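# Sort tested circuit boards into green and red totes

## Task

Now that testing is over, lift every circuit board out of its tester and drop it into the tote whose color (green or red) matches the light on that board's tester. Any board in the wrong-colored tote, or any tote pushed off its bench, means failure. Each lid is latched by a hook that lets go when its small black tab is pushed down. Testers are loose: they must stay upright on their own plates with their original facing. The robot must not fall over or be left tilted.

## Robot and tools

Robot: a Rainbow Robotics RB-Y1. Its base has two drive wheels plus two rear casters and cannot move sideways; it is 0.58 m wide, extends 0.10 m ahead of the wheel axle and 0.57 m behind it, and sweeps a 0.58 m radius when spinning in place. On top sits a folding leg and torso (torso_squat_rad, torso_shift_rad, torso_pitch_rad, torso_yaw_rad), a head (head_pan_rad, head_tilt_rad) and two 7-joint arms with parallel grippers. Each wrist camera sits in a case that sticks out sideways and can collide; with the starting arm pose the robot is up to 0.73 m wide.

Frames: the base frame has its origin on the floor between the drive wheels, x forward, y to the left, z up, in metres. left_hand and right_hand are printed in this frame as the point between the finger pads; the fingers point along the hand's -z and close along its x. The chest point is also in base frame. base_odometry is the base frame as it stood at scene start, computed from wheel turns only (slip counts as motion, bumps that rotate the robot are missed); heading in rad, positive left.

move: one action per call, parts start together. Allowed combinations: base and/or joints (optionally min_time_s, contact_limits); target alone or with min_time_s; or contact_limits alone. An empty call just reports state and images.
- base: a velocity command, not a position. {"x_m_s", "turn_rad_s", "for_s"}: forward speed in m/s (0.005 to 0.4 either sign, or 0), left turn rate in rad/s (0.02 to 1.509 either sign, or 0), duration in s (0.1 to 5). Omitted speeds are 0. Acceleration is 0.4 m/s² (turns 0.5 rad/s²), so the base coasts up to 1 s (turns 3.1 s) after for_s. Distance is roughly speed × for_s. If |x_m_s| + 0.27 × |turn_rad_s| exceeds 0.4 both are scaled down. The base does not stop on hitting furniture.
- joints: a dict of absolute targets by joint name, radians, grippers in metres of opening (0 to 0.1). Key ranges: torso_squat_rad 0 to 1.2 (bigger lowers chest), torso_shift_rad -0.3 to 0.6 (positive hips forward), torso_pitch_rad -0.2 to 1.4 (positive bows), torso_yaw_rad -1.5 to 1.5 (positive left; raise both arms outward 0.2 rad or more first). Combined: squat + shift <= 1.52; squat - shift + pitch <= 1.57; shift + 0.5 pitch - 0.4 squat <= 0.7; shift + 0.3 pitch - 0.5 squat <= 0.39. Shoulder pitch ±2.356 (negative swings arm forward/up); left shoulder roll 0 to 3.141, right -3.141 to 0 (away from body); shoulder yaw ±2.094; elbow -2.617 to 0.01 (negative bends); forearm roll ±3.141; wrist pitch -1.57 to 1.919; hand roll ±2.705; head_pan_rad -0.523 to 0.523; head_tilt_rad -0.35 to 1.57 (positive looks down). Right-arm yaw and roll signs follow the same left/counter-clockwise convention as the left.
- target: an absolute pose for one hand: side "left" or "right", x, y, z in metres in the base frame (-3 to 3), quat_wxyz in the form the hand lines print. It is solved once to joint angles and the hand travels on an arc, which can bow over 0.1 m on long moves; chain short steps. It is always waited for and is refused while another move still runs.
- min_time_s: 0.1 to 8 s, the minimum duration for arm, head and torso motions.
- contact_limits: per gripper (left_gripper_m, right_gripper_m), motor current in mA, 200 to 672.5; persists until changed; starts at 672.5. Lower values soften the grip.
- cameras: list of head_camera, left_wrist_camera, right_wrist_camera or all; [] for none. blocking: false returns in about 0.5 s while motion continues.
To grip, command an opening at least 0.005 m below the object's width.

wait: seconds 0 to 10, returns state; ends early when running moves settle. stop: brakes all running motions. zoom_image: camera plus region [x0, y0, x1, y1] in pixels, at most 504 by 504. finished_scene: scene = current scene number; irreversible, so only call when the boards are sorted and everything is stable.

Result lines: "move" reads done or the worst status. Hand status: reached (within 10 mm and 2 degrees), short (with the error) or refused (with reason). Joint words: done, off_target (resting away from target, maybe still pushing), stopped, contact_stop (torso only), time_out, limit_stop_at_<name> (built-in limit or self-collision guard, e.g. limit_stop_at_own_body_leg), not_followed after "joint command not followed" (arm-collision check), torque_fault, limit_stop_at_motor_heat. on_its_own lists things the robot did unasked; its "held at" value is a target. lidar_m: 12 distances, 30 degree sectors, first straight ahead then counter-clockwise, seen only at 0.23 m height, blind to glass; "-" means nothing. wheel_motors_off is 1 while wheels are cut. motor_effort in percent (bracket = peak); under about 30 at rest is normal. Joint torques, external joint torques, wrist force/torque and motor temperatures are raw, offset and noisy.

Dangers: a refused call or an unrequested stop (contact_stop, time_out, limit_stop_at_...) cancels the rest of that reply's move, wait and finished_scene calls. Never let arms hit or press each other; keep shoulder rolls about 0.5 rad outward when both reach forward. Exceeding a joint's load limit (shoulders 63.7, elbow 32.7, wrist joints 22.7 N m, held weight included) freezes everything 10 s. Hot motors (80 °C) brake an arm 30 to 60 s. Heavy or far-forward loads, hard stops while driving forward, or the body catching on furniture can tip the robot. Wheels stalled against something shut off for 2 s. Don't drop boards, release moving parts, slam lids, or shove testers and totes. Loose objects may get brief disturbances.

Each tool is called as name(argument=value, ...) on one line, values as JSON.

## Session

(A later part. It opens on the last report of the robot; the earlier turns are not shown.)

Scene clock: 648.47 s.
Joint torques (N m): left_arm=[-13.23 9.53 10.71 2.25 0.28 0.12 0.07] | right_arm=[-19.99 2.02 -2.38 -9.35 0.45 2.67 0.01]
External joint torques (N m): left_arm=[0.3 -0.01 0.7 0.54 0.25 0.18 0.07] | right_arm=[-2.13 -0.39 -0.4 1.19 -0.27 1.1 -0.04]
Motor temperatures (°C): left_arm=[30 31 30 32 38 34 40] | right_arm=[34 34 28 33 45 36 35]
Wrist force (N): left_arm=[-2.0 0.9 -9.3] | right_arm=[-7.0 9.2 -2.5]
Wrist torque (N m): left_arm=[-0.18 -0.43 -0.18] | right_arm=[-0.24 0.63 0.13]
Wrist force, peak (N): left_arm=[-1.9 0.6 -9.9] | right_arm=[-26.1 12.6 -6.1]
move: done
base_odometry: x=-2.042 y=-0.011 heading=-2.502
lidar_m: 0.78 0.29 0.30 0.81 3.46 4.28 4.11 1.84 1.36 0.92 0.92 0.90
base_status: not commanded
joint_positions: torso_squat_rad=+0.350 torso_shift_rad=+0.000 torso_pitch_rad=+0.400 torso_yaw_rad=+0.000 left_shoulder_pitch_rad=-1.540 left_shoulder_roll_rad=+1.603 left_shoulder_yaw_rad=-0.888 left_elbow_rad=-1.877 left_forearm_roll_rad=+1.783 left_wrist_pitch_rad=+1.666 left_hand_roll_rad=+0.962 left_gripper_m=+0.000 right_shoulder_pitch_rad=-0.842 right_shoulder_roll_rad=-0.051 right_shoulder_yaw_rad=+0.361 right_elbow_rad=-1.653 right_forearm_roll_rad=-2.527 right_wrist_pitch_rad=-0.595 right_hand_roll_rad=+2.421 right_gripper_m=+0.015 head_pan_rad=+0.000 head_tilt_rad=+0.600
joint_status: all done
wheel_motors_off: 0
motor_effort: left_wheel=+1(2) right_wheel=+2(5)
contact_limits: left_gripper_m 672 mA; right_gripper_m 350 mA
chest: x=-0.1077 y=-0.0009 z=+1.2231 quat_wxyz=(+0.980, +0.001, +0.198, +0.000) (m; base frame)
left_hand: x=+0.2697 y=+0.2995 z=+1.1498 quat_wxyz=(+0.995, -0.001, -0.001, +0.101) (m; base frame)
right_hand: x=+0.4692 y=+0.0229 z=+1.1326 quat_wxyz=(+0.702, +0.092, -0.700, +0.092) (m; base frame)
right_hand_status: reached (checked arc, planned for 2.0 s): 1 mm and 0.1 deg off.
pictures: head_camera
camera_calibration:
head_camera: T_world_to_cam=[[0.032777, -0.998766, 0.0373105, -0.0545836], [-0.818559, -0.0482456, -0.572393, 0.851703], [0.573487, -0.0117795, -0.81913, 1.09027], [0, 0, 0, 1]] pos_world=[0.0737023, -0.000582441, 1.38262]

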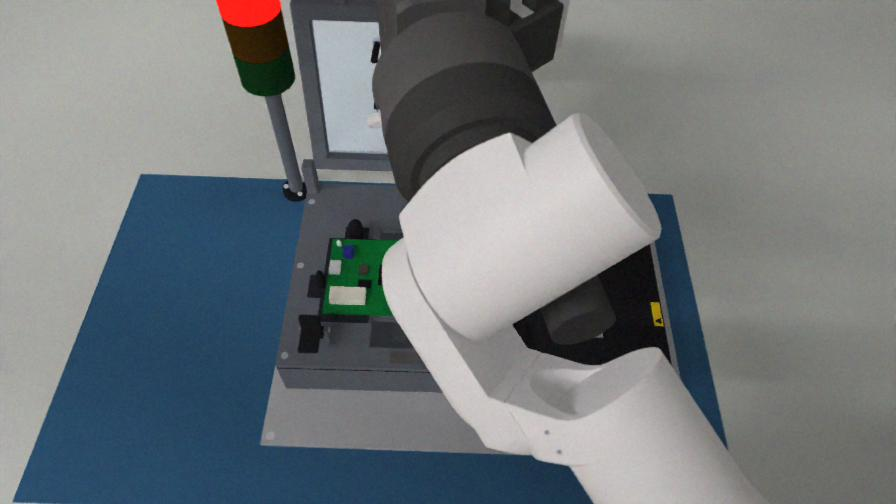

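move(joints={"right_gripper_m":0.05}, cameras=[])

move(target={"side":"right","x":0.36,"y":0.021,"z":1.14,"quat_wxyz":[0.701,0.0923,-0.701,0.0923]}, min_time_s=1.5, cameras=[])

move(target={"side":"right","x":0.22,"y":-0.27,"z":1.06,"quat_wxyz":[0.943,0.253,-0.209,-0.056]}, min_time_s=2, cameras=["head_camera"])

move(joints={"right_gripper_m":0}, cameras=[])

zoom_image(camera="head_camera", region=[250, 170, 550, 460])

Scene clock: 658.00 s.
Joint torques (N m): left_arm=[-13.24 9.55 10.58 2.27 0.23 0.09 -0.04] | right_arm=[-9.05 2.15 -1.03 -2.07 -1.12 -0.99 0.03]
External joint torques (N m): left_arm=[0.29 0.02 0.57 0.56 0.2 0.15 -0.04] | right_arm=[8.84 -0.25 0.96 8.45 -1.83 -2.56 -0.03]
Motor temperatures (°C): left_arm=[30 31 30 32 38 34 40] | right_arm=[34 34 28 33 45 35 35]
Wrist force (N): left_arm=[-1.9 0.3 -9.5] | right_arm=[14.4 7.0 -6.0]
Wrist torque (N m): left_arm=[-0.11 -0.42 -0.19] | right_arm=[-0.14 0.42 0.39]
Wrist force, peak (N): left_arm=[-2.0 0.5 -9.9] | right_arm=[15.3 8.0 -10.7]
move: done
base_odometry: x=-2.042 y=-0.011 heading=-2.502
lidar_m: 0.78 0.30 0.30 0.82 3.46 4.27 4.11 1.84 1.37 0.92 0.93 0.89
base_status: not commanded
joint_positions: torso_squat_rad=+0.350 torso_shift_rad=+0.000 torso_pitch_rad=+0.399 torso_yaw_rad=+0.000 left_shoulder_pitch_rad=-1.540 left_shoulder_roll_rad=+1.603 left_shoulder_yaw_rad=-0.888 left_elbow_rad=-1.877 left_forearm_roll_rad=+1.783 left_wrist_pitch_rad=+1.666 left_hand_roll_rad=+0.962 left_gripper_m=+0.000 right_shoulder_pitch_rad=-0.844 right_shoulder_roll_rad=-0.051 right_shoulder_yaw_rad=+0.361 right_elbow_rad=-1.655 right_forearm_roll_rad=-2.526 right_wrist_pitch_rad=-0.595 right_hand_roll_rad=+2.421 right_gripper_m=+0.050 head_pan_rad=+0.000 head_tilt_rad=+0.600
joint_status: all done
wheel_motors_off: 0
motor_effort: left_wheel=+0(3) right_wheel=+2(5)
contact_limits: left_gripper_m 672 mA; right_gripper_m 350 mA
chest: x=-0.1079 y=-0.0008 z=+1.2231 quat_wxyz=(+0.980, +0.001, +0.198, +0.000) (m; base frame)
left_hand: x=+0.2696 y=+0.2996 z=+1.1499 quat_wxyz=(+0.995, -0.001, -0.001, +0.101) (m; base frame)
right_hand: x=+0.4692 y=+0.0235 z=+1.1355 quat_wxyz=(+0.700, +0.093, -0.702, +0.093) (m; base frame)
pictures: none
No camera images: "cameras" was empty.

Scene clock: 659.83 s.
Joint torques (N m): left_arm=[-13.02 9.5 10.56 2.31 0.21 0.13 -0.07] | right_arm=[-9.03 7.66 0.41 -9.12 0.81 1.4 0.3]
External joint torques (N m): left_arm=[0.51 -0.04 0.55 0.6 0.18 0.19 -0.07] | right_arm=[2.23 1.95 0.66 1.03 0.08 -0.32 0.24]
Motor temperatures (°C): left_arm=[30 31 30 32 38 34 40] | right_arm=[34 34 28 33 45 35 35]
Wrist force (N): left_arm=[-1.8 0.7 -9.4] | right_arm=[-4.4 11.0 -7.2]
Wrist torque (N m): left_arm=[-0.15 -0.42 -0.18] | right_arm=[-0.14 0.46 0.45]
Wrist force, peak (N): left_arm=[-1.6 0.7 -10.0] | right_arm=[47.0 -3.7 -11.9]
move: done
base_odometry: x=-2.042 y=-0.011 heading=-2.502
lidar_m: 0.77 0.28 0.30 0.81 3.46 4.27 4.11 1.85 1.37 0.92 0.93 0.89
base_status: not commanded
joint_positions: torso_squat_rad=+0.350 torso_shift_rad=+0.000 torso_pitch_rad=+0.400 torso_yaw_rad=+0.000 left_shoulder_pitch_rad=-1.540 left_shoulder_roll_rad=+1.603 left_shoulder_yaw_rad=-0.888 left_elbow_rad=-1.877 left_forearm_roll_rad=+1.783 left_wrist_pitch_rad=+1.666 left_hand_roll_rad=+0.962 left_gripper_m=+0.000 right_shoulder_pitch_rad=-0.502 right_shoulder_roll_rad=-0.014 right_shoulder_yaw_rad=+0.555 right_elbow_rad=-2.087 right_forearm_roll_rad=-2.425 right_wrist_pitch_rad=-0.739 right_hand_roll_rad=+2.539 right_gripper_m=+0.050 head_pan_rad=+0.000 head_tilt_rad=+0.600
joint_status: all done
wheel_motors_off: 0
motor_effort: left_wheel=-2(2) right_wheel=+3(4)
contact_limits: left_gripper_m 672 mA; right_gripper_m 350 mA
chest: x=-0.1076 y=-0.0008 z=+1.2231 quat_wxyz=(+0.980, +0.001, +0.199, +0.000) (m; base frame)
left_hand: x=+0.2697 y=+0.2996 z=+1.1497 quat_wxyz=(+0.995, -0.001, -0.001, +0.101) (m; base frame)
right_hand: x=+0.3603 y=+0.0210 z=+1.1399 quat_wxyz=(+0.701, +0.092, -0.701, +0.092) (m; base frame)
right_hand_status: reached (checked arc, planned for 1.5 s): 0 mm and 0.0 deg off.
pictures: none
No camera images: "cameras" was empty.

Scene clock: 663.30 s.
Joint torques (N m): left_arm=[-13.34 9.46 10.45 2.27 0.26 0.08 0.02] | right_arm=[-6.2 15.3 -7.96 1.02 0.01 -1.25 0.32]
External joint torques (N m): left_arm=[0.19 -0.08 0.45 0.56 0.23 0.14 0.02] | right_arm=[0.69 0.58 -0.51 0.09 -0.01 -0.3 0.3]
Motor temperatures (°C): left_arm=[30 31 30 32 38 34 40] | right_arm=[34 34 28 33 45 35 35]
Wrist force (N): left_arm=[-2.0 0.8 -9.2] | right_arm=[-0.5 8.3 -11.8]
Wrist torque (N m): left_arm=[-0.16 -0.43 -0.19] | right_arm=[0.04 0.63 0.52]
Wrist force, peak (N): left_arm=[-2.0 0.8 -9.9] | right_arm=[-2.8 11.1 -10.8]
move: done
base_odometry: x=-2.042 y=-0.011 heading=-2.502
lidar_m: 0.77 0.29 0.30 0.81 3.47 4.28 4.11 1.83 1.36 0.92 0.93 0.90
base_status: not commanded
joint_positions: torso_squat_rad=+0.350 torso_shift_rad=+0.000 torso_pitch_rad=+0.400 torso_yaw_rad=+0.000 left_shoulder_pitch_rad=-1.540 left_shoulder_roll_rad=+1.603 left_shoulder_yaw_rad=-0.888 left_elbow_rad=-1.877 left_forearm_roll_rad=+1.783 left_wrist_pitch_rad=+1.666 left_hand_roll_rad=+0.962 left_gripper_m=+0.000 right_shoulder_pitch_rad=+2.314 right_shoulder_roll_rad=-1.703 right_shoulder_yaw_rad=-2.094 right_elbow_rad=-2.363 right_forearm_roll_rad=-2.255 right_wrist_pitch_rad=+0.159 right_hand_roll_rad=-0.142 right_gripper_m=+0.050 head_pan_rad=+0.000 head_tilt_rad=+0.600
joint_status: all done
wheel_motors_off: 0
motor_effort: left_wheel=+0(2) right_wheel=+2(4)
contact_limits: left_gripper_m 672 mA; right_gripper_m 350 mA
chest: x=-0.1076 y=-0.0007 z=+1.2231 quat_wxyz=(+0.980, +0.000, +0.199, +0.000) (m; base frame)
left_hand: x=+0.2698 y=+0.2998 z=+1.1496 quat_wxyz=(+0.995, -0.001, -0.001, +0.101) (m; base frame)
right_hand: x=+0.2200 y=-0.2703 z=+1.0600 quat_wxyz=(+0.941, +0.260, -0.210, -0.054) (m; base frame)
right_hand_status: reached (checked arc, planned for 3.1 s): 0 mm and 0.9 deg off.
pictures: head_camera
camera_calibration:
head_camera: T_world_to_cam=[[0.0329516, -0.998753, 0.0375101, -0.0546543], [-0.818668, -0.0485007, -0.572215, 0.851585], [0.57332, -0.011853, -0.819245, 1.0903], [0, 0, 0, 1]] pos_world=[0.0738754, -0.000360307, 1.38256]

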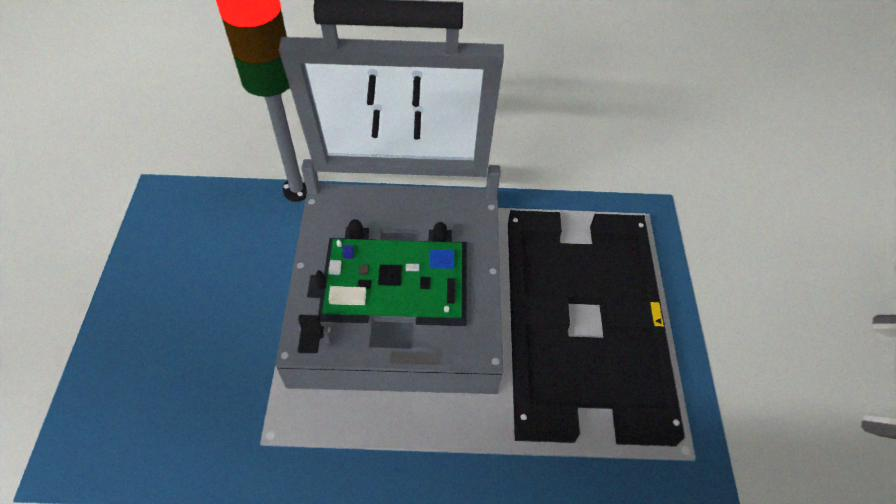

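Scene clock: 664.37 s.
Joint torques (N m): left_arm=[-13.13 9.57 10.73 2.34 0.25 0.08 -0.01] | right_arm=[-6.25 15.22 -8.02 0.99 0.02 -1.26 0.27]
External joint torques (N m): left_arm=[0.4 0.03 0.72 0.64 0.21 0.14 -0.01] | right_arm=[0.64 0.51 -0.57 0.06 0 -0.32 0.24]
Motor temperatures (°C): left_arm=[30 31 30 32 38 34 40] | right_arm=[34 34 28 33 45 35 35]
Wrist force (N): left_arm=[-1.9 0.6 -9.6] | right_arm=[-0.3 8.1 -11.5]
Wrist torque (N m): left_arm=[-0.16 -0.42 -0.20] | right_arm=[0.05 0.66 0.53]
Wrist force, peak (N): left_arm=[-1.9 0.7 -9.7] | right_arm=[-0.3 7.9 -12.3]
move: done
base_odometry: x=-2.042 y=-0.011 heading=-2.502
lidar_m: 0.78 0.29 0.30 0.82 3.45 4.27 4.12 1.85 1.37 0.91 0.93 0.90
base_status: not commanded
joint_positions: torso_squat_rad=+0.350 torso_shift_rad=+0.000 torso_pitch_rad=+0.400 torso_yaw_rad=+0.000 left_shoulder_pitch_rad=-1.540 left_shoulder_roll_rad=+1.603 left_shoulder_yaw_rad=-0.888 left_elbow_rad=-1.877 left_forearm_roll_rad=+1.783 left_wrist_pitch_rad=+1.666 left_hand_roll_rad=+0.962 left_gripper_m=+0.000 right_shoulder_pitch_rad=+2.314 right_shoulder_roll_rad=-1.703 right_shoulder_yaw_rad=-2.094 right_elbow_rad=-2.363 right_forearm_roll_rad=-2.255 right_wrist_pitch_rad=+0.159 right_hand_roll_rad=-0.142 right_gripper_m=+0.000 head_pan_rad=+0.000 head_tilt_rad=+0.600
joint_status: all done
wheel_motors_off: 0
motor_effort: left_wheel=-2(3) right_wheel=+3(4)
contact_limits: left_gripper_m 672 mA; right_gripper_m 350 mA
chest: x=-0.1076 y=-0.0007 z=+1.2231 quat_wxyz=(+0.980, +0.000, +0.199, +0.000) (m; base frame)
left_hand: x=+0.2698 y=+0.2998 z=+1.1496 quat_wxyz=(+0.995, -0.001, -0.001, +0.101) (m; base frame)
right_hand: x=+0.2200 y=-0.2703 z=+1.0600 quat_wxyz=(+0.941, +0.260, -0.210, -0.054) (m; base frame)
pictures: none
No camera images: "cameras" was empty.

Scaled by 1.680 from the camera's 896x504 image, which has a finer 1280x720 frame.

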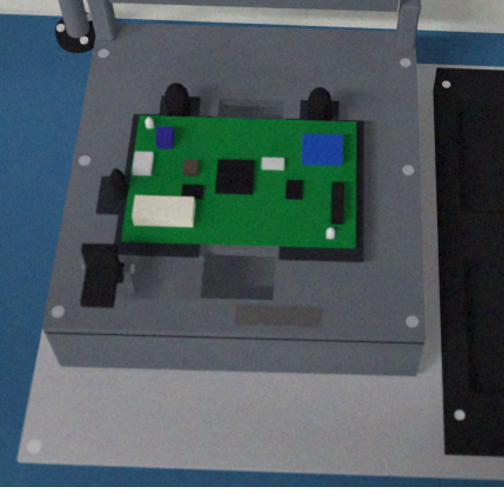

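move(target={"side":"left","x":0.352,"y":0.08,"z":1.08,"quat_wxyz":[1,0,0,0.005]}, min_time_s=2, cameras=[])

move(joints={"left_gripper_m":0.095}, cameras=[])

move(target={"side":"left","x":0.351,"y":0.046,"z":1.03,"quat_wxyz":[1,0,0,0.007]}, min_time_s=1.5, cameras=["head_camera","left_wrist_camera"])

zoom_image(camera="left_wrist_camera", region=[142, 0, 502, 364])

Scene clock: 676.23 s.
Joint torques (N m): left_arm=[-21.56 6.53 8.63 0.5 -0.07 -0.05 0.37] | right_arm=[-6.46 15.41 -8.01 0.94 0.13 -1.17 0.42]
External joint torques (N m): left_arm=[0.32 -0.81 -1.22 1.4 -0.1 0.01 0.37] | right_arm=[0.43 0.69 -0.56 0.01 0.11 -0.22 0.4]
Motor temperatures (°C): left_arm=[30 31 30 32 37 34 40] | right_arm=[34 34 28 32 45 35 35]
Wrist force (N): left_arm=[-4.7 0.4 -8.9] | right_arm=[-0.4 8.3 -11.6]
Wrist torque (N m): left_arm=[-0.12 -0.55 -0.26] | right_arm=[0.03 0.66 0.52]
Wrist force, peak (N): left_arm=[-4.2 1.1 -11.0] | right_arm=[-0.5 8.3 -12.0]
move: done
base_odometry: x=-2.042 y=-0.011 heading=-2.502
lidar_m: 0.77 0.29 0.29 0.81 3.46 4.29 4.12 1.84 1.37 0.92 0.92 0.90
base_status: not commanded
joint_positions: torso_squat_rad=+0.350 torso_shift_rad=+0.000 torso_pitch_rad=+0.400 torso_yaw_rad=+0.000 left_shoulder_pitch_rad=-1.762 left_shoulder_roll_rad=+0.786 left_shoulder_yaw_rad=-1.051 left_elbow_rad=-1.390 left_forearm_roll_rad=+1.481 left_wrist_pitch_rad=+1.684 left_hand_roll_rad=+1.045 left_gripper_m=+0.000 right_shoulder_pitch_rad=+2.314 right_shoulder_roll_rad=-1.703 right_shoulder_yaw_rad=-2.094 right_elbow_rad=-2.363 right_forearm_roll_rad=-2.255 right_wrist_pitch_rad=+0.159 right_hand_roll_rad=-0.142 right_gripper_m=+0.000 head_pan_rad=+0.000 head_tilt_rad=+0.600
joint_status: all done
wheel_motors_off: 0
motor_effort: left_wheel=+0(2) right_wheel=+3(3)
contact_limits: left_gripper_m 672 mA; right_gripper_m 350 mA
chest: x=-0.1076 y=-0.0007 z=+1.2231 quat_wxyz=(+0.980, +0.000, +0.199, +0.000) (m; base frame)
left_hand: x=+0.3511 y=+0.0803 z=+1.0801 quat_wxyz=(+1.000, -0.001, -0.002, +0.005) (m; base frame)
left_hand_status: reached (checked arc, planned for 2.0 s): 1 mm and 0.3 deg off.
right_hand: x=+0.2200 y=-0.2703 z=+1.0600 quat_wxyz=(+0.941, +0.260, -0.210, -0.054) (m; base frame)
pictures: none
No camera images: "cameras" was empty.

Scene clock: 677.87 s.
Joint torques (N m): left_arm=[-21.48 6.48 8.86 0.38 -0.09 -0.04 0.42] | right_arm=[-6.14 15.33 -7.72 1.14 0.05 -1.21 0.42]
External joint torques (N m): left_arm=[0.4 -0.86 -0.99 1.28 -0.12 0.02 0.42] | right_arm=[0.76 0.62 -0.27 0.21 0.03 -0.26 0.4]
Motor temperatures (°C): left_arm=[30 31 30 32 37 34 40] | right_arm=[34 34 28 32 45 35 35]
Wrist force (N): left_arm=[-4.6 0.8 -8.7] | right_arm=[-0.2 7.8 -11.6]
Wrist torque (N m): left_arm=[-0.13 -0.55 -0.23] | right_arm=[0.10 0.66 0.51]
Wrist force, peak (N): left_arm=[-4.7 0.6 -10.4] | right_arm=[-0.3 8.2 -11.9]
move: done
base_odometry: x=-2.042 y=-0.011 heading=-2.502
lidar_m: 0.78 0.29 0.30 0.81 3.47 4.28 4.11 1.83 1.37 0.92 0.94 0.90
base_status: not commanded
joint_positions: torso_squat_rad=+0.350 torso_shift_rad=+0.000 torso_pitch_rad=+0.400 torso_yaw_rad=+0.000 left_shoulder_pitch_rad=-1.762 left_shoulder_roll_rad=+0.786 left_shoulder_yaw_rad=-1.051 left_elbow_rad=-1.390 left_forearm_roll_rad=+1.481 left_wrist_pitch_rad=+1.684 left_hand_roll_rad=+1.045 left_gripper_m=+0.095 right_shoulder_pitch_rad=+2.314 right_shoulder_roll_rad=-1.703 right_shoulder_yaw_rad=-2.094 right_elbow_rad=-2.363 right_forearm_roll_rad=-2.255 right_wrist_pitch_rad=+0.159 right_hand_roll_rad=-0.142 right_gripper_m=+0.000 head_pan_rad=+0.000 head_tilt_rad=+0.600
joint_status: all done
wheel_motors_off: 0
motor_effort: left_wheel=-1(2) right_wheel=+2(4)
contact_limits: left_gripper_m 672 mA; right_gripper_m 350 mA
chest: x=-0.1076 y=-0.0007 z=+1.2231 quat_wxyz=(+0.980, +0.000, +0.199, +0.000) (m; base frame)
left_hand: x=+0.3511 y=+0.0803 z=+1.0801 quat_wxyz=(+1.000, -0.001, -0.002, +0.005) (m; base frame)
right_hand: x=+0.2200 y=-0.2703 z=+1.0600 quat_wxyz=(+0.941, +0.260, -0.210, -0.054) (m; base frame)
pictures: none
No camera images: "cameras" was empty.

Scene clock: 679.70 s.
Joint torques (N m): left_arm=[-11.5 3.47 3.27 1.32 0.41 -0.57 0.4] | right_arm=[-6.27 15.35 -7.84 0.94 0.09 -1.22 0.39]
External joint torques (N m): left_arm=[10.82 -3.44 -6.27 2.75 0.38 -0.51 0.42] | right_arm=[0.62 0.65 -0.39 0 0.07 -0.28 0.37]
Motor temperatures (°C): left_arm=[30 31 30 32 37 34 40] | right_arm=[34 34 28 32 45 35 35]
Wrist force (N): left_arm=[-8.3 2.2 14.4] | right_arm=[-0.3 7.8 -11.8]
Wrist torque (N m): left_arm=[0.08 -2.01 -0.04] | right_arm=[0.08 0.67 0.51]
Wrist force, peak (N): left_arm=[-5.6 4.1 19.0] | right_arm=[-0.2 8.1 -11.9]
move: done
base_odometry: x=-2.042 y=-0.011 heading=-2.502
lidar_m: 0.77 0.29 0.30 0.82 3.47 4.28 4.11 1.85 1.36 0.92 0.93 0.89
base_status: not commanded
joint_positions: torso_squat_rad=+0.350 torso_shift_rad=+0.000 torso_pitch_rad=+0.399 torso_yaw_rad=+0.000 left_shoulder_pitch_rad=-1.725 left_shoulder_roll_rad=+0.655 left_shoulder_yaw_rad=-1.106 left_elbow_rad=-1.297 left_forearm_roll_rad=+1.407 left_wrist_pitch_rad=+1.598 left_hand_roll_rad=+1.066 left_gripper_m=+0.095 right_shoulder_pitch_rad=+2.314 right_shoulder_roll_rad=-1.703 right_shoulder_yaw_rad=-2.094 right_elbow_rad=-2.363 right_forearm_roll_rad=-2.255 right_wrist_pitch_rad=+0.159 right_hand_roll_rad=-0.142 right_gripper_m=+0.000 head_pan_rad=+0.000 head_tilt_rad=+0.600
joint_status: all done
wheel_motors_off: 0
motor_effort: left_wheel=-1(2) right_wheel=+2(9)
contact_limits: left_gripper_m 672 mA; right_gripper_m 350 mA
chest: x=-0.1081 y=-0.0007 z=+1.2232 quat_wxyz=(+0.980, +0.000, +0.198, +0.000) (m; base frame)
left_hand: x=+0.3509 y=+0.0459 z=+1.0322 quat_wxyz=(+1.000, -0.001, -0.003, +0.007) (m; base frame)
left_hand_status: reached (checked arc, planned for 1.5 s): 2 mm and 0.3 deg off.
right_hand: x=+0.2197 y=-0.2703 z=+1.0604 quat_wxyz=(+0.941, +0.260, -0.211, -0.054) (m; base frame)
pictures: head_camera, left_wrist_camera
camera_calibration:
head_camera: T_world_to_cam=[[0.0328846, -0.998754, 0.037538, -0.0546953], [-0.818155, -0.0484725, -0.572952, 0.852184], [0.574057, -0.0118705, -0.818729, 1.0901], [0, 0, 0, 1]] pos_world=[0.0732344, -0.000379489, 1.38281]
left_wrist_camera: T_world_to_cam=[[0.999555, 0.0290608, -0.00679006, -0.346433], [0.0286572, -0.871134, 0.490209, -0.441837], [0.0083308, -0.490185, -0.871579, 0.988247], [0, 0, 0, 1]] pos_world=[0.350708, 0.109592, 1.07557]

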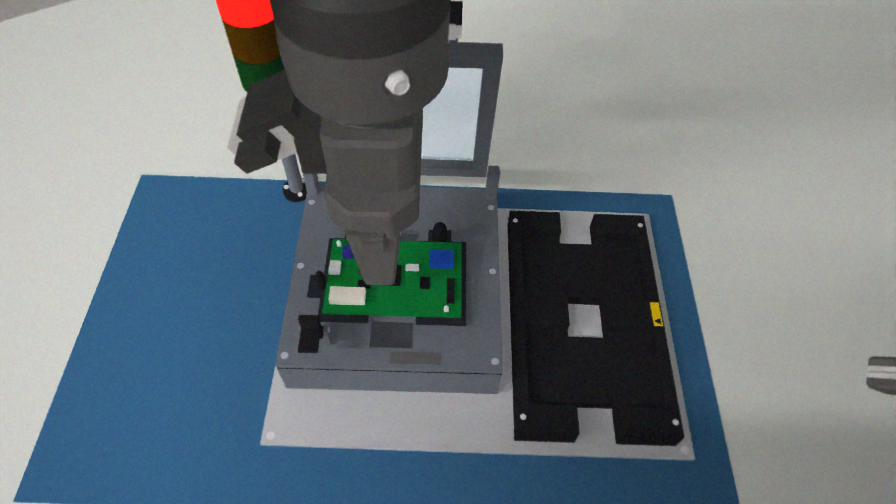

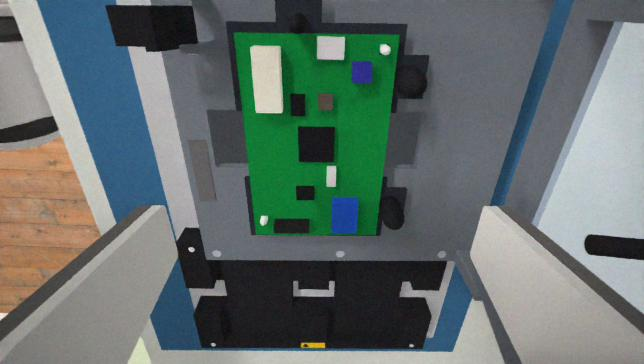

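Scaled by 1.385 from the camera's 644x364 image, which has a finer 920x520 frame.

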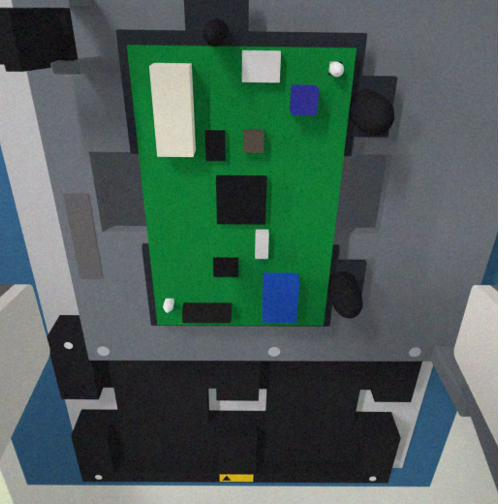

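move(target={"side":"left","x":0.3485,"y":0.044,"z":0.98,"quat_wxyz":[1,0,0,0.0105]}, min_time_s=1.5, cameras=["left_wrist_camera"])

move(contact_limits={"left_gripper_m":520}, cameras=[])

zoom_image(camera="left_wrist_camera", region=[142, 0, 502, 364])

Scene clock: 697.10 s.
Joint torques (N m): left_arm=[-24.23 14.34 9.03 7.35 -8.63 -5.98 -0.11] | right_arm=[-6.01 15.17 -7.23 1 0.04 -1.03 0.35]
External joint torques (N m): left_arm=[-2.08 7.84 -0.22 9.21 -8.67 -5.93 -0.11] | right_arm=[0.88 0.47 0.23 0.06 0.02 -0.08 0.33]
Motor temperatures (°C): left_arm=[30 31 29 32 38 34 40] | right_arm=[34 34 28 32 45 35 35]
Wrist force (N): left_arm=[-46.1 2.9 6.8] | right_arm=[-0.4 7.9 -11.5]
Wrist torque (N m): left_arm=[-0.06 0.75 -0.34] | right_arm=[0.07 0.64 0.52]
Wrist force, peak (N): left_arm=[-30.1 10.7 94.6] | right_arm=[-0.1 8.7 -12.1]
move: done
base_odometry: x=-2.042 y=-0.010 heading=-2.502
lidar_m: 0.78 0.29 0.30 0.82 3.46 4.27 4.11 1.85 1.37 0.93 0.93 0.90
base_status: not commanded
joint_positions: torso_squat_rad=+0.350 torso_shift_rad=-0.001 torso_pitch_rad=+0.399 torso_yaw_rad=+0.000 left_shoulder_pitch_rad=-1.647 left_shoulder_roll_rad=+0.605 left_shoulder_yaw_rad=-1.153 left_elbow_rad=-1.254 left_forearm_roll_rad=+1.349 left_wrist_pitch_rad=+1.508 left_hand_roll_rad=+1.057 left_gripper_m=+0.095 right_shoulder_pitch_rad=+2.314 right_shoulder_roll_rad=-1.703 right_shoulder_yaw_rad=-2.094 right_elbow_rad=-2.363 right_forearm_roll_rad=-2.255 right_wrist_pitch_rad=+0.159 right_hand_roll_rad=-0.142 right_gripper_m=+0.000 head_pan_rad=+0.000 head_tilt_rad=+0.600
joint_status: all done
wheel_motors_off: 0
motor_effort: left_wheel=+7(8) right_wheel=+7(11)
contact_limits: left_gripper_m 672 mA; right_gripper_m 350 mA
chest: x=-0.1084 y=-0.0007 z=+1.2232 quat_wxyz=(+0.980, +0.000, +0.198, +0.000) (m; base frame)
left_hand: x=+0.3463 y=+0.0430 z=+0.9799 quat_wxyz=(+1.000, -0.001, +0.001, +0.009) (m; base frame)
left_hand_status: reached (checked arc, planned for 1.5 s): 2 mm and 0.3 deg off.
right_hand: x=+0.2195 y=-0.2702 z=+1.0605 quat_wxyz=(+0.941, +0.260, -0.211, -0.054) (m; base frame)
pictures: left_wrist_camera
camera_calibration:
left_wrist_camera: T_world_to_cam=[[0.999339, 0.0330658, -0.0150743, -0.334044], [0.0362121, -0.871371, 0.489286, -0.420276], [0.00304335, -0.489509, -0.871993, 0.943507], [0, 0, 0, 1]] pos_world=[0.346171, 0.106684, 1.02333]

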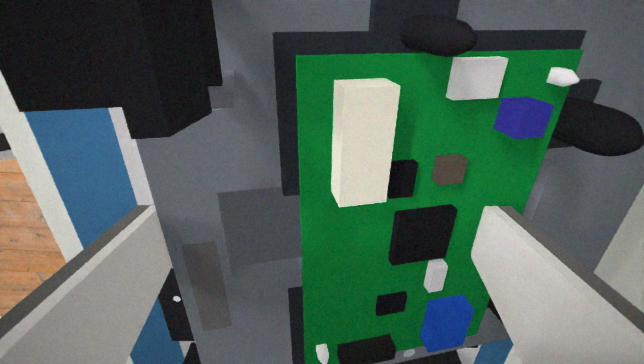

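Scene clock: 697.40 s.
Joint torques (N m): left_arm=[-24.09 14.33 9.08 7.34 -8.62 -5.95 -0.17] | right_arm=[-6.31 15.23 -7.61 1.05 0.1 -1.13 0.43]
External joint torques (N m): left_arm=[-1.94 7.82 -0.17 9.2 -8.66 -5.89 -0.17] | right_arm=[0.58 0.53 -0.15 0.11 0.08 -0.18 0.4]
Motor temperatures (°C): left_arm=[30 31 29 32 38 34 40] | right_arm=[34 34 28 32 45 35 35]
Wrist force (N): left_arm=[-45.8 2.9 6.2] | right_arm=[-0.3 7.8 -11.9]
Wrist torque (N m): left_arm=[-0.06 0.78 -0.35] | right_arm=[0.10 0.65 0.50]
Wrist force, peak (N): left_arm=[-46.0 3.0 8.2] | right_arm=[-0.3 8.3 -11.7]
base_odometry: x=-2.042 y=-0.010 heading=-2.502
lidar_m: 0.79 0.29 0.31 0.81 3.46 4.27 4.11 1.84 1.37 0.91 0.93 0.90
base_status: not commanded
joint_positions: torso_squat_rad=+0.350 torso_shift_rad=-0.001 torso_pitch_rad=+0.399 torso_yaw_rad=+0.000 left_shoulder_pitch_rad=-1.647 left_shoulder_roll_rad=+0.605 left_shoulder_yaw_rad=-1.153 left_elbow_rad=-1.254 left_forearm_roll_rad=+1.349 left_wrist_pitch_rad=+1.508 left_hand_roll_rad=+1.057 left_gripper_m=+0.095 right_shoulder_pitch_rad=+2.314 right_shoulder_roll_rad=-1.703 right_shoulder_yaw_rad=-2.094 right_elbow_rad=-2.363 right_forearm_roll_rad=-2.255 right_wrist_pitch_rad=+0.159 right_hand_roll_rad=-0.142 right_gripper_m=+0.000 head_pan_rad=+0.000 head_tilt_rad=+0.600
joint_status: not commanded
wheel_motors_off: 0
motor_effort: left_wheel=+7(7) right_wheel=+8(10)
contact_limits: left_gripper_m 520 mA; right_gripper_m 350 mA
chest: x=-0.1084 y=-0.0007 z=+1.2232 quat_wxyz=(+0.980, +0.000, +0.198, +0.000) (m; base frame)
left_hand: x=+0.3463 y=+0.0430 z=+0.9799 quat_wxyz=(+1.000, -0.001, +0.001, +0.009) (m; base frame)
right_hand: x=+0.2195 y=-0.2702 z=+1.0605 quat_wxyz=(+0.941, +0.260, -0.211, -0.054) (m; base frame)
pictures: none
No camera images: "cameras" was empty.

Scaled by 1.385 from the camera's 644x364 image, which has a finer 920x520 frame.

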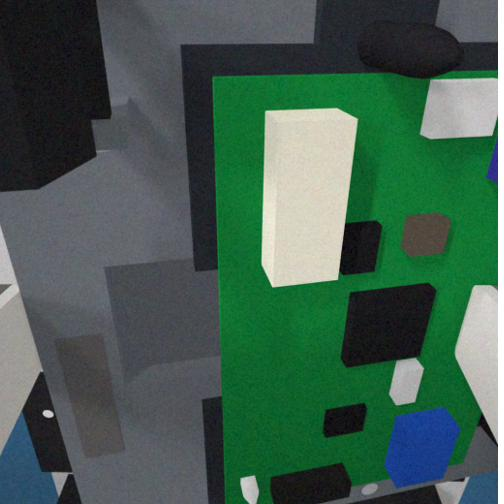

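move(cameras=["head_camera"])

Scene clock: 701.90 s.
Joint torques (N m): left_arm=[-24.15 14.19 9.02 7.26 -8.59 -6.01 -0.17] | right_arm=[-6.04 14.94 -7.48 1.13 0.1 -1.15 0.46]
External joint torques (N m): left_arm=[-2 7.69 -0.23 9.12 -8.63 -5.95 -0.17] | right_arm=[0.86 0.24 -0.02 0.19 0.08 -0.2 0.44]
Motor temperatures (°C): left_arm=[30 31 29 32 38 34 40] | right_arm=[34 34 28 32 45 35 35]
Wrist force (N): left_arm=[-46.1 2.9 7.5] | right_arm=[-0.5 7.9 -11.5]
Wrist torque (N m): left_arm=[-0.06 0.76 -0.35] | right_arm=[0.07 0.63 0.52]
Wrist force, peak (N): left_arm=[-46.3 3.2 7.8] | right_arm=[-0.4 8.1 -12.0]
base_odometry: x=-2.042 y=-0.010 heading=-2.502
lidar_m: 0.77 0.29 0.30 0.81 3.46 4.27 4.11 1.84 1.36 0.92 0.93 0.90
base_status: not commanded
joint_positions: torso_squat_rad=+0.350 torso_shift_rad=-0.001 torso_pitch_rad=+0.399 torso_yaw_rad=+0.000 left_shoulder_pitch_rad=-1.647 left_shoulder_roll_rad=+0.605 left_shoulder_yaw_rad=-1.153 left_elbow_rad=-1.254 left_forearm_roll_rad=+1.349 left_wrist_pitch_rad=+1.508 left_hand_roll_rad=+1.057 left_gripper_m=+0.095 right_shoulder_pitch_rad=+2.314 right_shoulder_roll_rad=-1.703 right_shoulder_yaw_rad=-2.094 right_elbow_rad=-2.363 right_forearm_roll_rad=-2.255 right_wrist_pitch_rad=+0.159 right_hand_roll_rad=-0.142 right_gripper_m=+0.000 head_pan_rad=+0.000 head_tilt_rad=+0.600
joint_status: not commanded
wheel_motors_off: 0
motor_effort: left_wheel=+7(7) right_wheel=+8(10)
contact_limits: left_gripper_m 520 mA; right_gripper_m 350 mA
chest: x=-0.1084 y=-0.0007 z=+1.2232 quat_wxyz=(+0.980, +0.000, +0.198, +0.000) (m; base frame)
left_hand: x=+0.3463 y=+0.0430 z=+0.9799 quat_wxyz=(+1.000, -0.001, +0.001, +0.009) (m; base frame)
right_hand: x=+0.2195 y=-0.2702 z=+1.0605 quat_wxyz=(+0.941, +0.260, -0.211, -0.054) (m; base frame)
pictures: head_camera
camera_calibration:
head_camera: T_world_to_cam=[[0.0329629, -0.99875, 0.0375809, -0.0546945], [-0.817992, -0.0485645, -0.573176, 0.85224], [0.574284, -0.0118473, -0.81857, 1.09012], [0, 0, 0, 1]] pos_world=[0.072887, -0.00032245, 1.38288]

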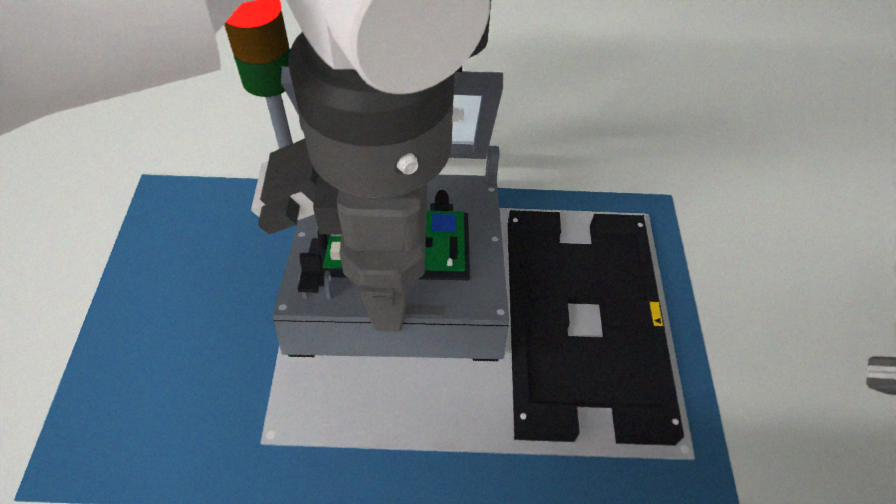

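move(target={"side":"left","x":0.349,"y":0.045,"z":1.01,"quat_wxyz":[1,0,0,0.0105]}, min_time_s=3, cameras=["head_camera"])

move(target={"side":"left","x":0.345,"y":0.05,"z":1.05,"quat_wxyz":[1,0,0,0.0105]}, min_time_s=3, cameras=["head_camera"])

move(target={"side":"left","x":0.3,"y":0.15,"z":1.12,"quat_wxyz":[0.998,0,0,0.055]}, min_time_s=2, cameras=["head_camera"])

Scene clock: 715.50 s.
Joint torques (N m): left_arm=[-30.11 10.11 15.55 -3.13 -0.21 0.56 0.61] | right_arm=[-5.97 15.11 -7.47 0.96 0.03 -1.07 0.28]
External joint torques (N m): left_arm=[-7.86 3.38 6.13 -1.49 -0.26 0.6 0.61] | right_arm=[0.92 0.39 -0.02 0.03 0.01 -0.12 0.25]
Motor temperatures (°C): left_arm=[30 31 29 32 39 34 40] | right_arm=[34 34 28 32 45 35 35]
Wrist force (N): left_arm=[0.9 -2.1 -29.0] | right_arm=[-0.3 7.8 -11.6]
Wrist torque (N m): left_arm=[-0.09 0.79 -0.33] | right_arm=[0.10 0.67 0.51]
Wrist force, peak (N): left_arm=[-46.3 2.9 8.1] | right_arm=[-0.3 8.0 -12.1]
move: done
base_odometry: x=-2.042 y=-0.011 heading=-2.502
lidar_m: 0.77 0.29 0.30 0.81 3.46 4.28 4.11 1.85 1.36 0.92 0.93 0.90
base_status: not commanded
joint_positions: torso_squat_rad=+0.350 torso_shift_rad=+0.000 torso_pitch_rad=+0.400 torso_yaw_rad=+0.000 left_shoulder_pitch_rad=-1.689 left_shoulder_roll_rad=+0.633 left_shoulder_yaw_rad=-1.127 left_elbow_rad=-1.279 left_forearm_roll_rad=+1.383 left_wrist_pitch_rad=+1.562 left_hand_roll_rad=+1.066 left_gripper_m=+0.095 right_shoulder_pitch_rad=+2.314 right_shoulder_roll_rad=-1.703 right_shoulder_yaw_rad=-2.094 right_elbow_rad=-2.363 right_forearm_roll_rad=-2.255 right_wrist_pitch_rad=+0.159 right_hand_roll_rad=-0.142 right_gripper_m=+0.000 head_pan_rad=+0.000 head_tilt_rad=+0.600
joint_status: all done
wheel_motors_off: 0
motor_effort: left_wheel=+3(8) right_wheel=+4(9)
contact_limits: left_gripper_m 520 mA; right_gripper_m 350 mA
chest: x=-0.1073 y=-0.0007 z=+1.2230 quat_wxyz=(+0.980, +0.000, +0.199, +0.000) (m; base frame)
left_hand: x=+0.3490 y=+0.0452 z=+1.0076 quat_wxyz=(+1.000, +0.001, +0.002, +0.010) (m; base frame)
left_hand_status: reached (checked arc, planned for 3.0 s): 2 mm and 0.3 deg off.
right_hand: x=+0.2203 y=-0.2703 z=+1.0598 quat_wxyz=(+0.941, +0.260, -0.210, -0.054) (m; base frame)
pictures: head_camera
camera_calibration:
head_camera: T_world_to_cam=[[0.0329541, -0.998751, 0.0375435, -0.0546888], [-0.819006, -0.0485149, -0.57173, 0.851169], [0.572838, -0.0119075, -0.819582, 1.09044], [0, 0, 0, 1]] pos_world=[0.0742684, -0.000341641, 1.3824]

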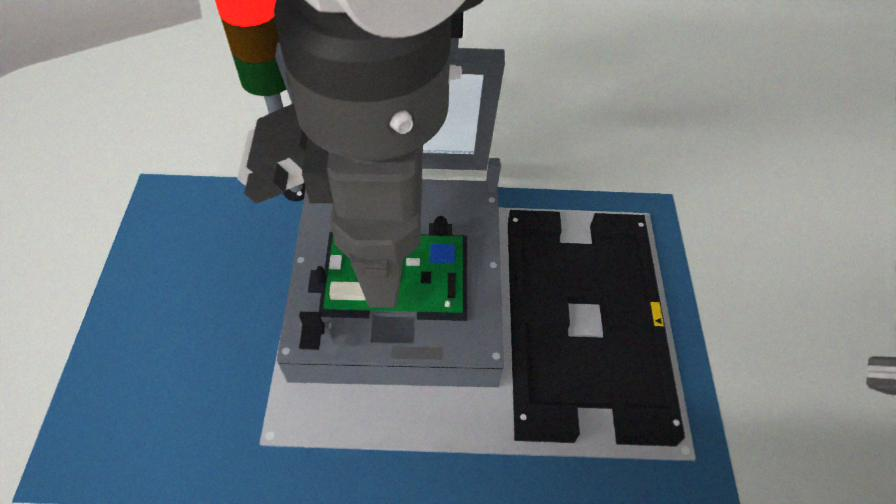

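Scene clock: 718.83 s.
Joint torques (N m): left_arm=[-31.09 11.89 16.66 -2.22 -0.79 0.42 0.65] | right_arm=[-6.14 15.06 -7.18 0.98 0.05 -1.03 0.35]
External joint torques (N m): left_arm=[-9.03 4.95 6.94 -0.94 -0.83 0.46 0.65] | right_arm=[0.75 0.34 0.27 0.06 0.03 -0.08 0.33]
Motor temperatures (°C): left_arm=[30 31 30 32 39 34 40] | right_arm=[34 34 28 32 45 35 35]
Wrist force (N): left_arm=[-1.6 -3.3 -30.2] | right_arm=[-0.2 8.1 -11.5]
Wrist torque (N m): left_arm=[0.00 0.80 -0.35] | right_arm=[0.05 0.66 0.51]
Wrist force, peak (N): left_arm=[-1.3 -3.4 -31.6] | right_arm=[-0.4 8.2 -12.0]
move: done
base_odometry: x=-2.042 y=-0.011 heading=-2.502
lidar_m: 0.78 0.29 0.31 0.81 3.46 4.28 4.12 1.83 1.36 0.92 0.92 0.90
base_status: not commanded
joint_positions: torso_squat_rad=+0.350 torso_shift_rad=+0.000 torso_pitch_rad=+0.400 torso_yaw_rad=+0.000 left_shoulder_pitch_rad=-1.741 left_shoulder_roll_rad=+0.688 left_shoulder_yaw_rad=-1.088 left_elbow_rad=-1.351 left_forearm_roll_rad=+1.435 left_wrist_pitch_rad=+1.638 left_hand_roll_rad=+1.099 left_gripper_m=+0.095 right_shoulder_pitch_rad=+2.314 right_shoulder_roll_rad=-1.703 right_shoulder_yaw_rad=-2.094 right_elbow_rad=-2.363 right_forearm_roll_rad=-2.255 right_wrist_pitch_rad=+0.159 right_hand_roll_rad=-0.142 right_gripper_m=+0.000 head_pan_rad=+0.000 head_tilt_rad=+0.600
joint_status: all done
wheel_motors_off: 0
motor_effort: left_wheel=+3(5) right_wheel=+5(7)
contact_limits: left_gripper_m 520 mA; right_gripper_m 350 mA
chest: x=-0.1073 y=-0.0007 z=+1.2230 quat_wxyz=(+0.980, +0.000, +0.199, +0.000) (m; base frame)
left_hand: x=+0.3442 y=+0.0501 z=+1.0483 quat_wxyz=(+1.000, +0.001, +0.002, +0.010) (m; base frame)
left_hand_status: reached (checked arc, planned for 3.0 s): 2 mm and 0.2 deg off.
right_hand: x=+0.2203 y=-0.2703 z=+1.0598 quat_wxyz=(+0.941, +0.260, -0.210, -0.054) (m; base frame)
pictures: head_camera
camera_calibration:
head_camera: T_world_to_cam=[[0.0329458, -0.998752, 0.0375464, -0.0546935], [-0.819029, -0.0485093, -0.571697, 0.851137], [0.572805, -0.0119166, -0.819605, 1.09046], [0, 0, 0, 1]] pos_world=[0.0742891, -0.000342662, 1.38239]

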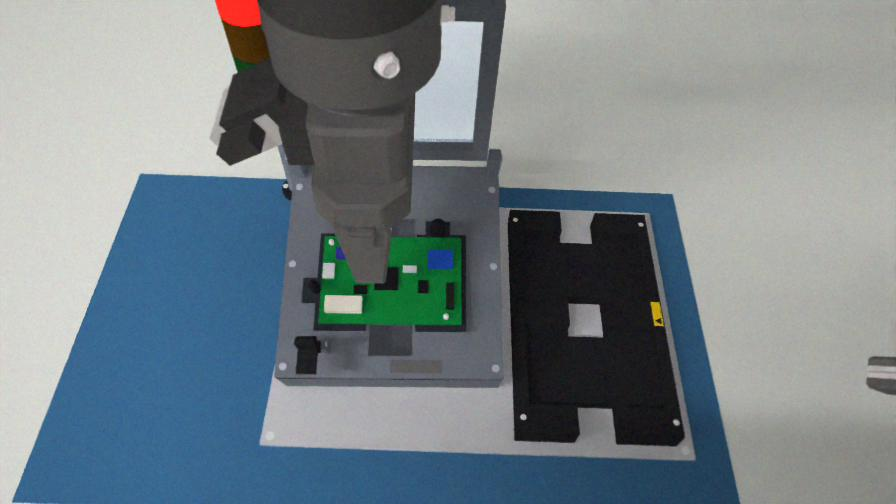

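Scene clock: 721.17 s.
Joint torques (N m): left_arm=[-16.16 8.28 11.29 -0.34 0.33 0.32 0.4] | right_arm=[-6.19 15.27 -7.29 0.95 0.08 -1.06 0.38]
External joint torques (N m): left_arm=[2.41 0.8 1.09 -0.5 0.29 0.36 0.4] | right_arm=[0.7 0.55 0.16 0.02 0.06 -0.11 0.36]
Motor temperatures (°C): left_arm=[30 31 30 32 39 34 40] | right_arm=[34 34 28 32 45 35 35]
Wrist force (N): left_arm=[-1.4 -0.4 -9.3] | right_arm=[-0.3 7.7 -11.4]
Wrist torque (N m): left_arm=[-0.03 -0.36 -0.19] | right_arm=[0.09 0.64 0.53]
Wrist force, peak (N): left_arm=[-0.1 -0.3 -39.9] | right_arm=[-0.1 8.7 -11.8]
move: done
base_odometry: x=-2.042 y=-0.011 heading=-2.502
lidar_m: 0.78 0.29 0.30 0.82 3.46 4.27 4.11 1.84 1.37 0.91 0.93 0.90
base_status: not commanded
joint_positions: torso_squat_rad=+0.350 torso_shift_rad=+0.000 torso_pitch_rad=+0.400 torso_yaw_rad=+0.000 left_shoulder_pitch_rad=-1.696 left_shoulder_roll_rad=+1.093 left_shoulder_yaw_rad=-0.957 left_elbow_rad=-1.763 left_forearm_roll_rad=+1.614 left_wrist_pitch_rad=+1.749 left_hand_roll_rad=+1.227 left_gripper_m=+0.095 right_shoulder_pitch_rad=+2.314 right_shoulder_roll_rad=-1.703 right_shoulder_yaw_rad=-2.094 right_elbow_rad=-2.363 right_forearm_roll_rad=-2.255 right_wrist_pitch_rad=+0.159 right_hand_roll_rad=-0.142 right_gripper_m=+0.000 head_pan_rad=+0.000 head_tilt_rad=+0.600
joint_status: all done
wheel_motors_off: 0
motor_effort: left_wheel=+0(4) right_wheel=+3(8)
contact_limits: left_gripper_m 520 mA; right_gripper_m 350 mA
chest: x=-0.1076 y=-0.0007 z=+1.2231 quat_wxyz=(+0.980, +0.000, +0.199, +0.000) (m; base frame)
left_hand: x=+0.2998 y=+0.1498 z=+1.1202 quat_wxyz=(+0.999, +0.002, +0.000, +0.055) (m; base frame)
left_hand_status: reached (checked arc, planned for 2.0 s): 0 mm and 0.2 deg off.
right_hand: x=+0.2201 y=-0.2702 z=+1.0601 quat_wxyz=(+0.941, +0.260, -0.210, -0.054) (m; base frame)
pictures: head_camera
camera_calibration:
head_camera: T_world_to_cam=[[0.0329392, -0.99875, 0.0375883, -0.0547203], [-0.818691, -0.0485349, -0.572179, 0.85154], [0.573288, -0.0119261, -0.819267, 1.09032], [0, 0, 0, 1]] pos_world=[0.0738823, -0.000319184, 1.38255]

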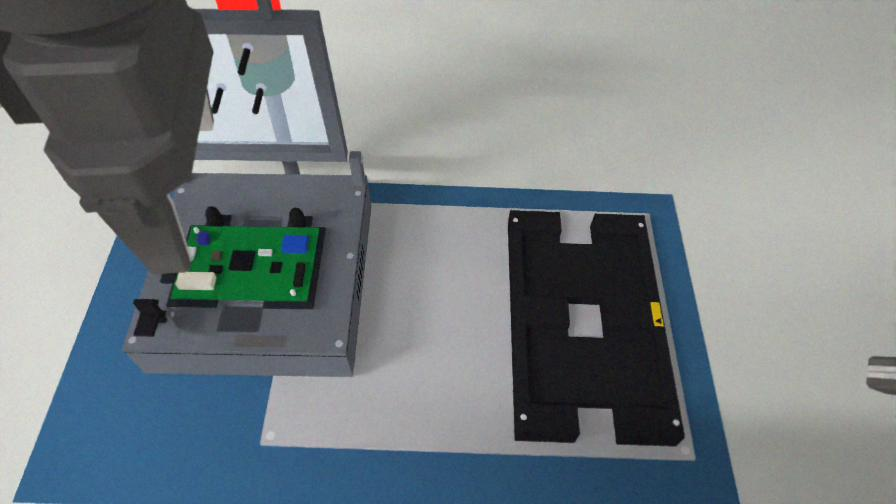

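move(cameras=["head_camera","left_wrist_camera"])

zoom_image(camera="head_camera", region=[0, 0, 400, 400])

Scene clock: 729.17 s.
Joint torques (N m): left_arm=[-16.15 8.11 11.2 -0.4 0.35 0.34 0.43] | right_arm=[-6.23 15.17 -7.48 1.09 0.05 -1.09 0.3]
External joint torques (N m): left_arm=[2.43 0.63 1 -0.56 0.31 0.38 0.43] | right_arm=[0.66 0.46 -0.03 0.15 0.02 -0.14 0.27]
Motor temperatures (°C): left_arm=[30 31 30 32 38 34 40] | right_arm=[34 34 28 32 45 35 35]
Wrist force (N): left_arm=[-1.4 -0.6 -9.3] | right_arm=[-0.2 8.0 -11.9]
Wrist torque (N m): left_arm=[0.00 -0.35 -0.18] | right_arm=[0.07 0.68 0.51]
Wrist force, peak (N): left_arm=[-1.5 -0.2 -9.7] | right_arm=[0.0 8.1 -12.1]
base_odometry: x=-2.042 y=-0.011 heading=-2.502
lidar_m: 0.78 0.29 0.30 0.81 3.46 4.28 4.12 1.84 1.37 0.91 0.93 0.90
base_status: not commanded
joint_positions: torso_squat_rad=+0.350 torso_shift_rad=+0.000 torso_pitch_rad=+0.400 torso_yaw_rad=+0.000 left_shoulder_pitch_rad=-1.696 left_shoulder_roll_rad=+1.093 left_shoulder_yaw_rad=-0.957 left_elbow_rad=-1.763 left_forearm_roll_rad=+1.614 left_wrist_pitch_rad=+1.749 left_hand_roll_rad=+1.227 left_gripper_m=+0.095 right_shoulder_pitch_rad=+2.314 right_shoulder_roll_rad=-1.703 right_shoulder_yaw_rad=-2.094 right_elbow_rad=-2.363 right_forearm_roll_rad=-2.255 right_wrist_pitch_rad=+0.159 right_hand_roll_rad=-0.142 right_gripper_m=+0.000 head_pan_rad=+0.000 head_tilt_rad=+0.600
joint_status: all done
wheel_motors_off: 0
motor_effort: left_wheel=+0(4) right_wheel=+3(8)
contact_limits: left_gripper_m 520 mA; right_gripper_m 350 mA
chest: x=-0.1076 y=-0.0007 z=+1.2231 quat_wxyz=(+0.980, +0.000, +0.199, +0.000) (m; base frame)
left_hand: x=+0.2998 y=+0.1498 z=+1.1202 quat_wxyz=(+0.999, +0.002, +0.000, +0.055) (m; base frame)
left_hand_status: reached (checked arc, planned for 2.0 s): 0 mm and 0.2 deg off.
right_hand: x=+0.2201 y=-0.2702 z=+1.0601 quat_wxyz=(+0.941, +0.260, -0.210, -0.054) (m; base frame)
pictures: head_camera, left_wrist_camera
camera_calibration:
head_camera: T_world_to_cam=[[0.032939, -0.99875, 0.0375883, -0.0547203], [-0.818691, -0.0485348, -0.572179, 0.85154], [0.573288, -0.0119262, -0.819267, 1.09032], [0, 0, 0, 1]] pos_world=[0.0738824, -0.000319244, 1.38255]
left_wrist_camera: T_world_to_cam=[[0.99213, 0.124557, -0.0127522, -0.303126], [0.115043, -0.866641, 0.485487, -0.414222], [0.0494194, -0.483134, -0.874151, 1.10584], [0, 0, 0, 1]] pos_world=[0.293743, 0.213045, 1.16391]

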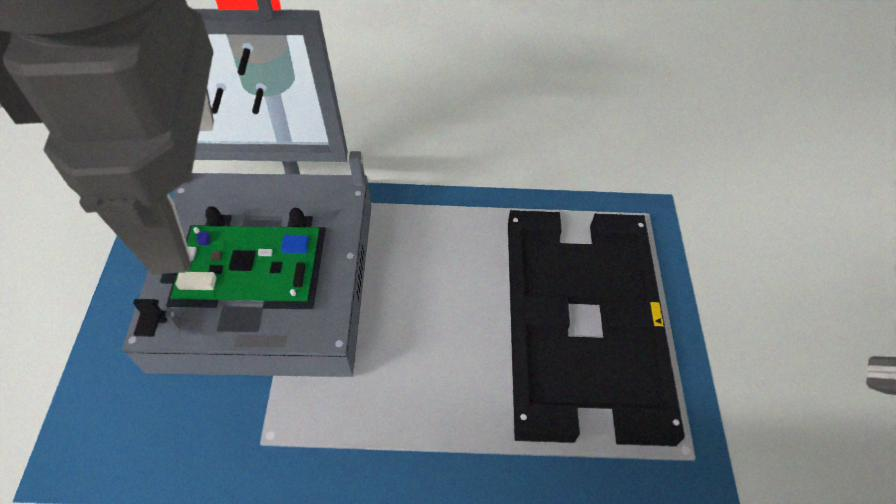

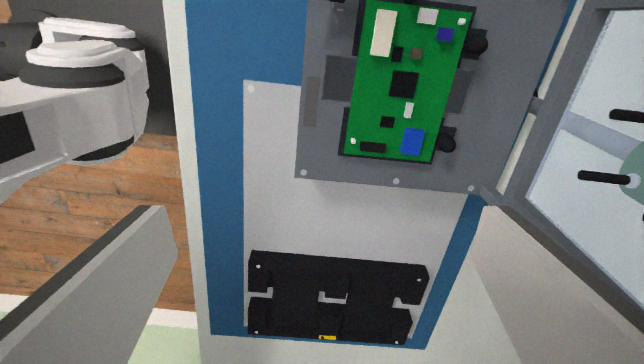

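Scaled by 1.260 from the camera's 896x504 image, which has a finer 1280x720 frame.

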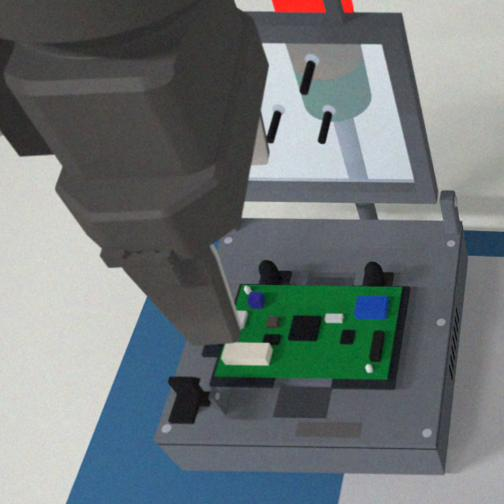

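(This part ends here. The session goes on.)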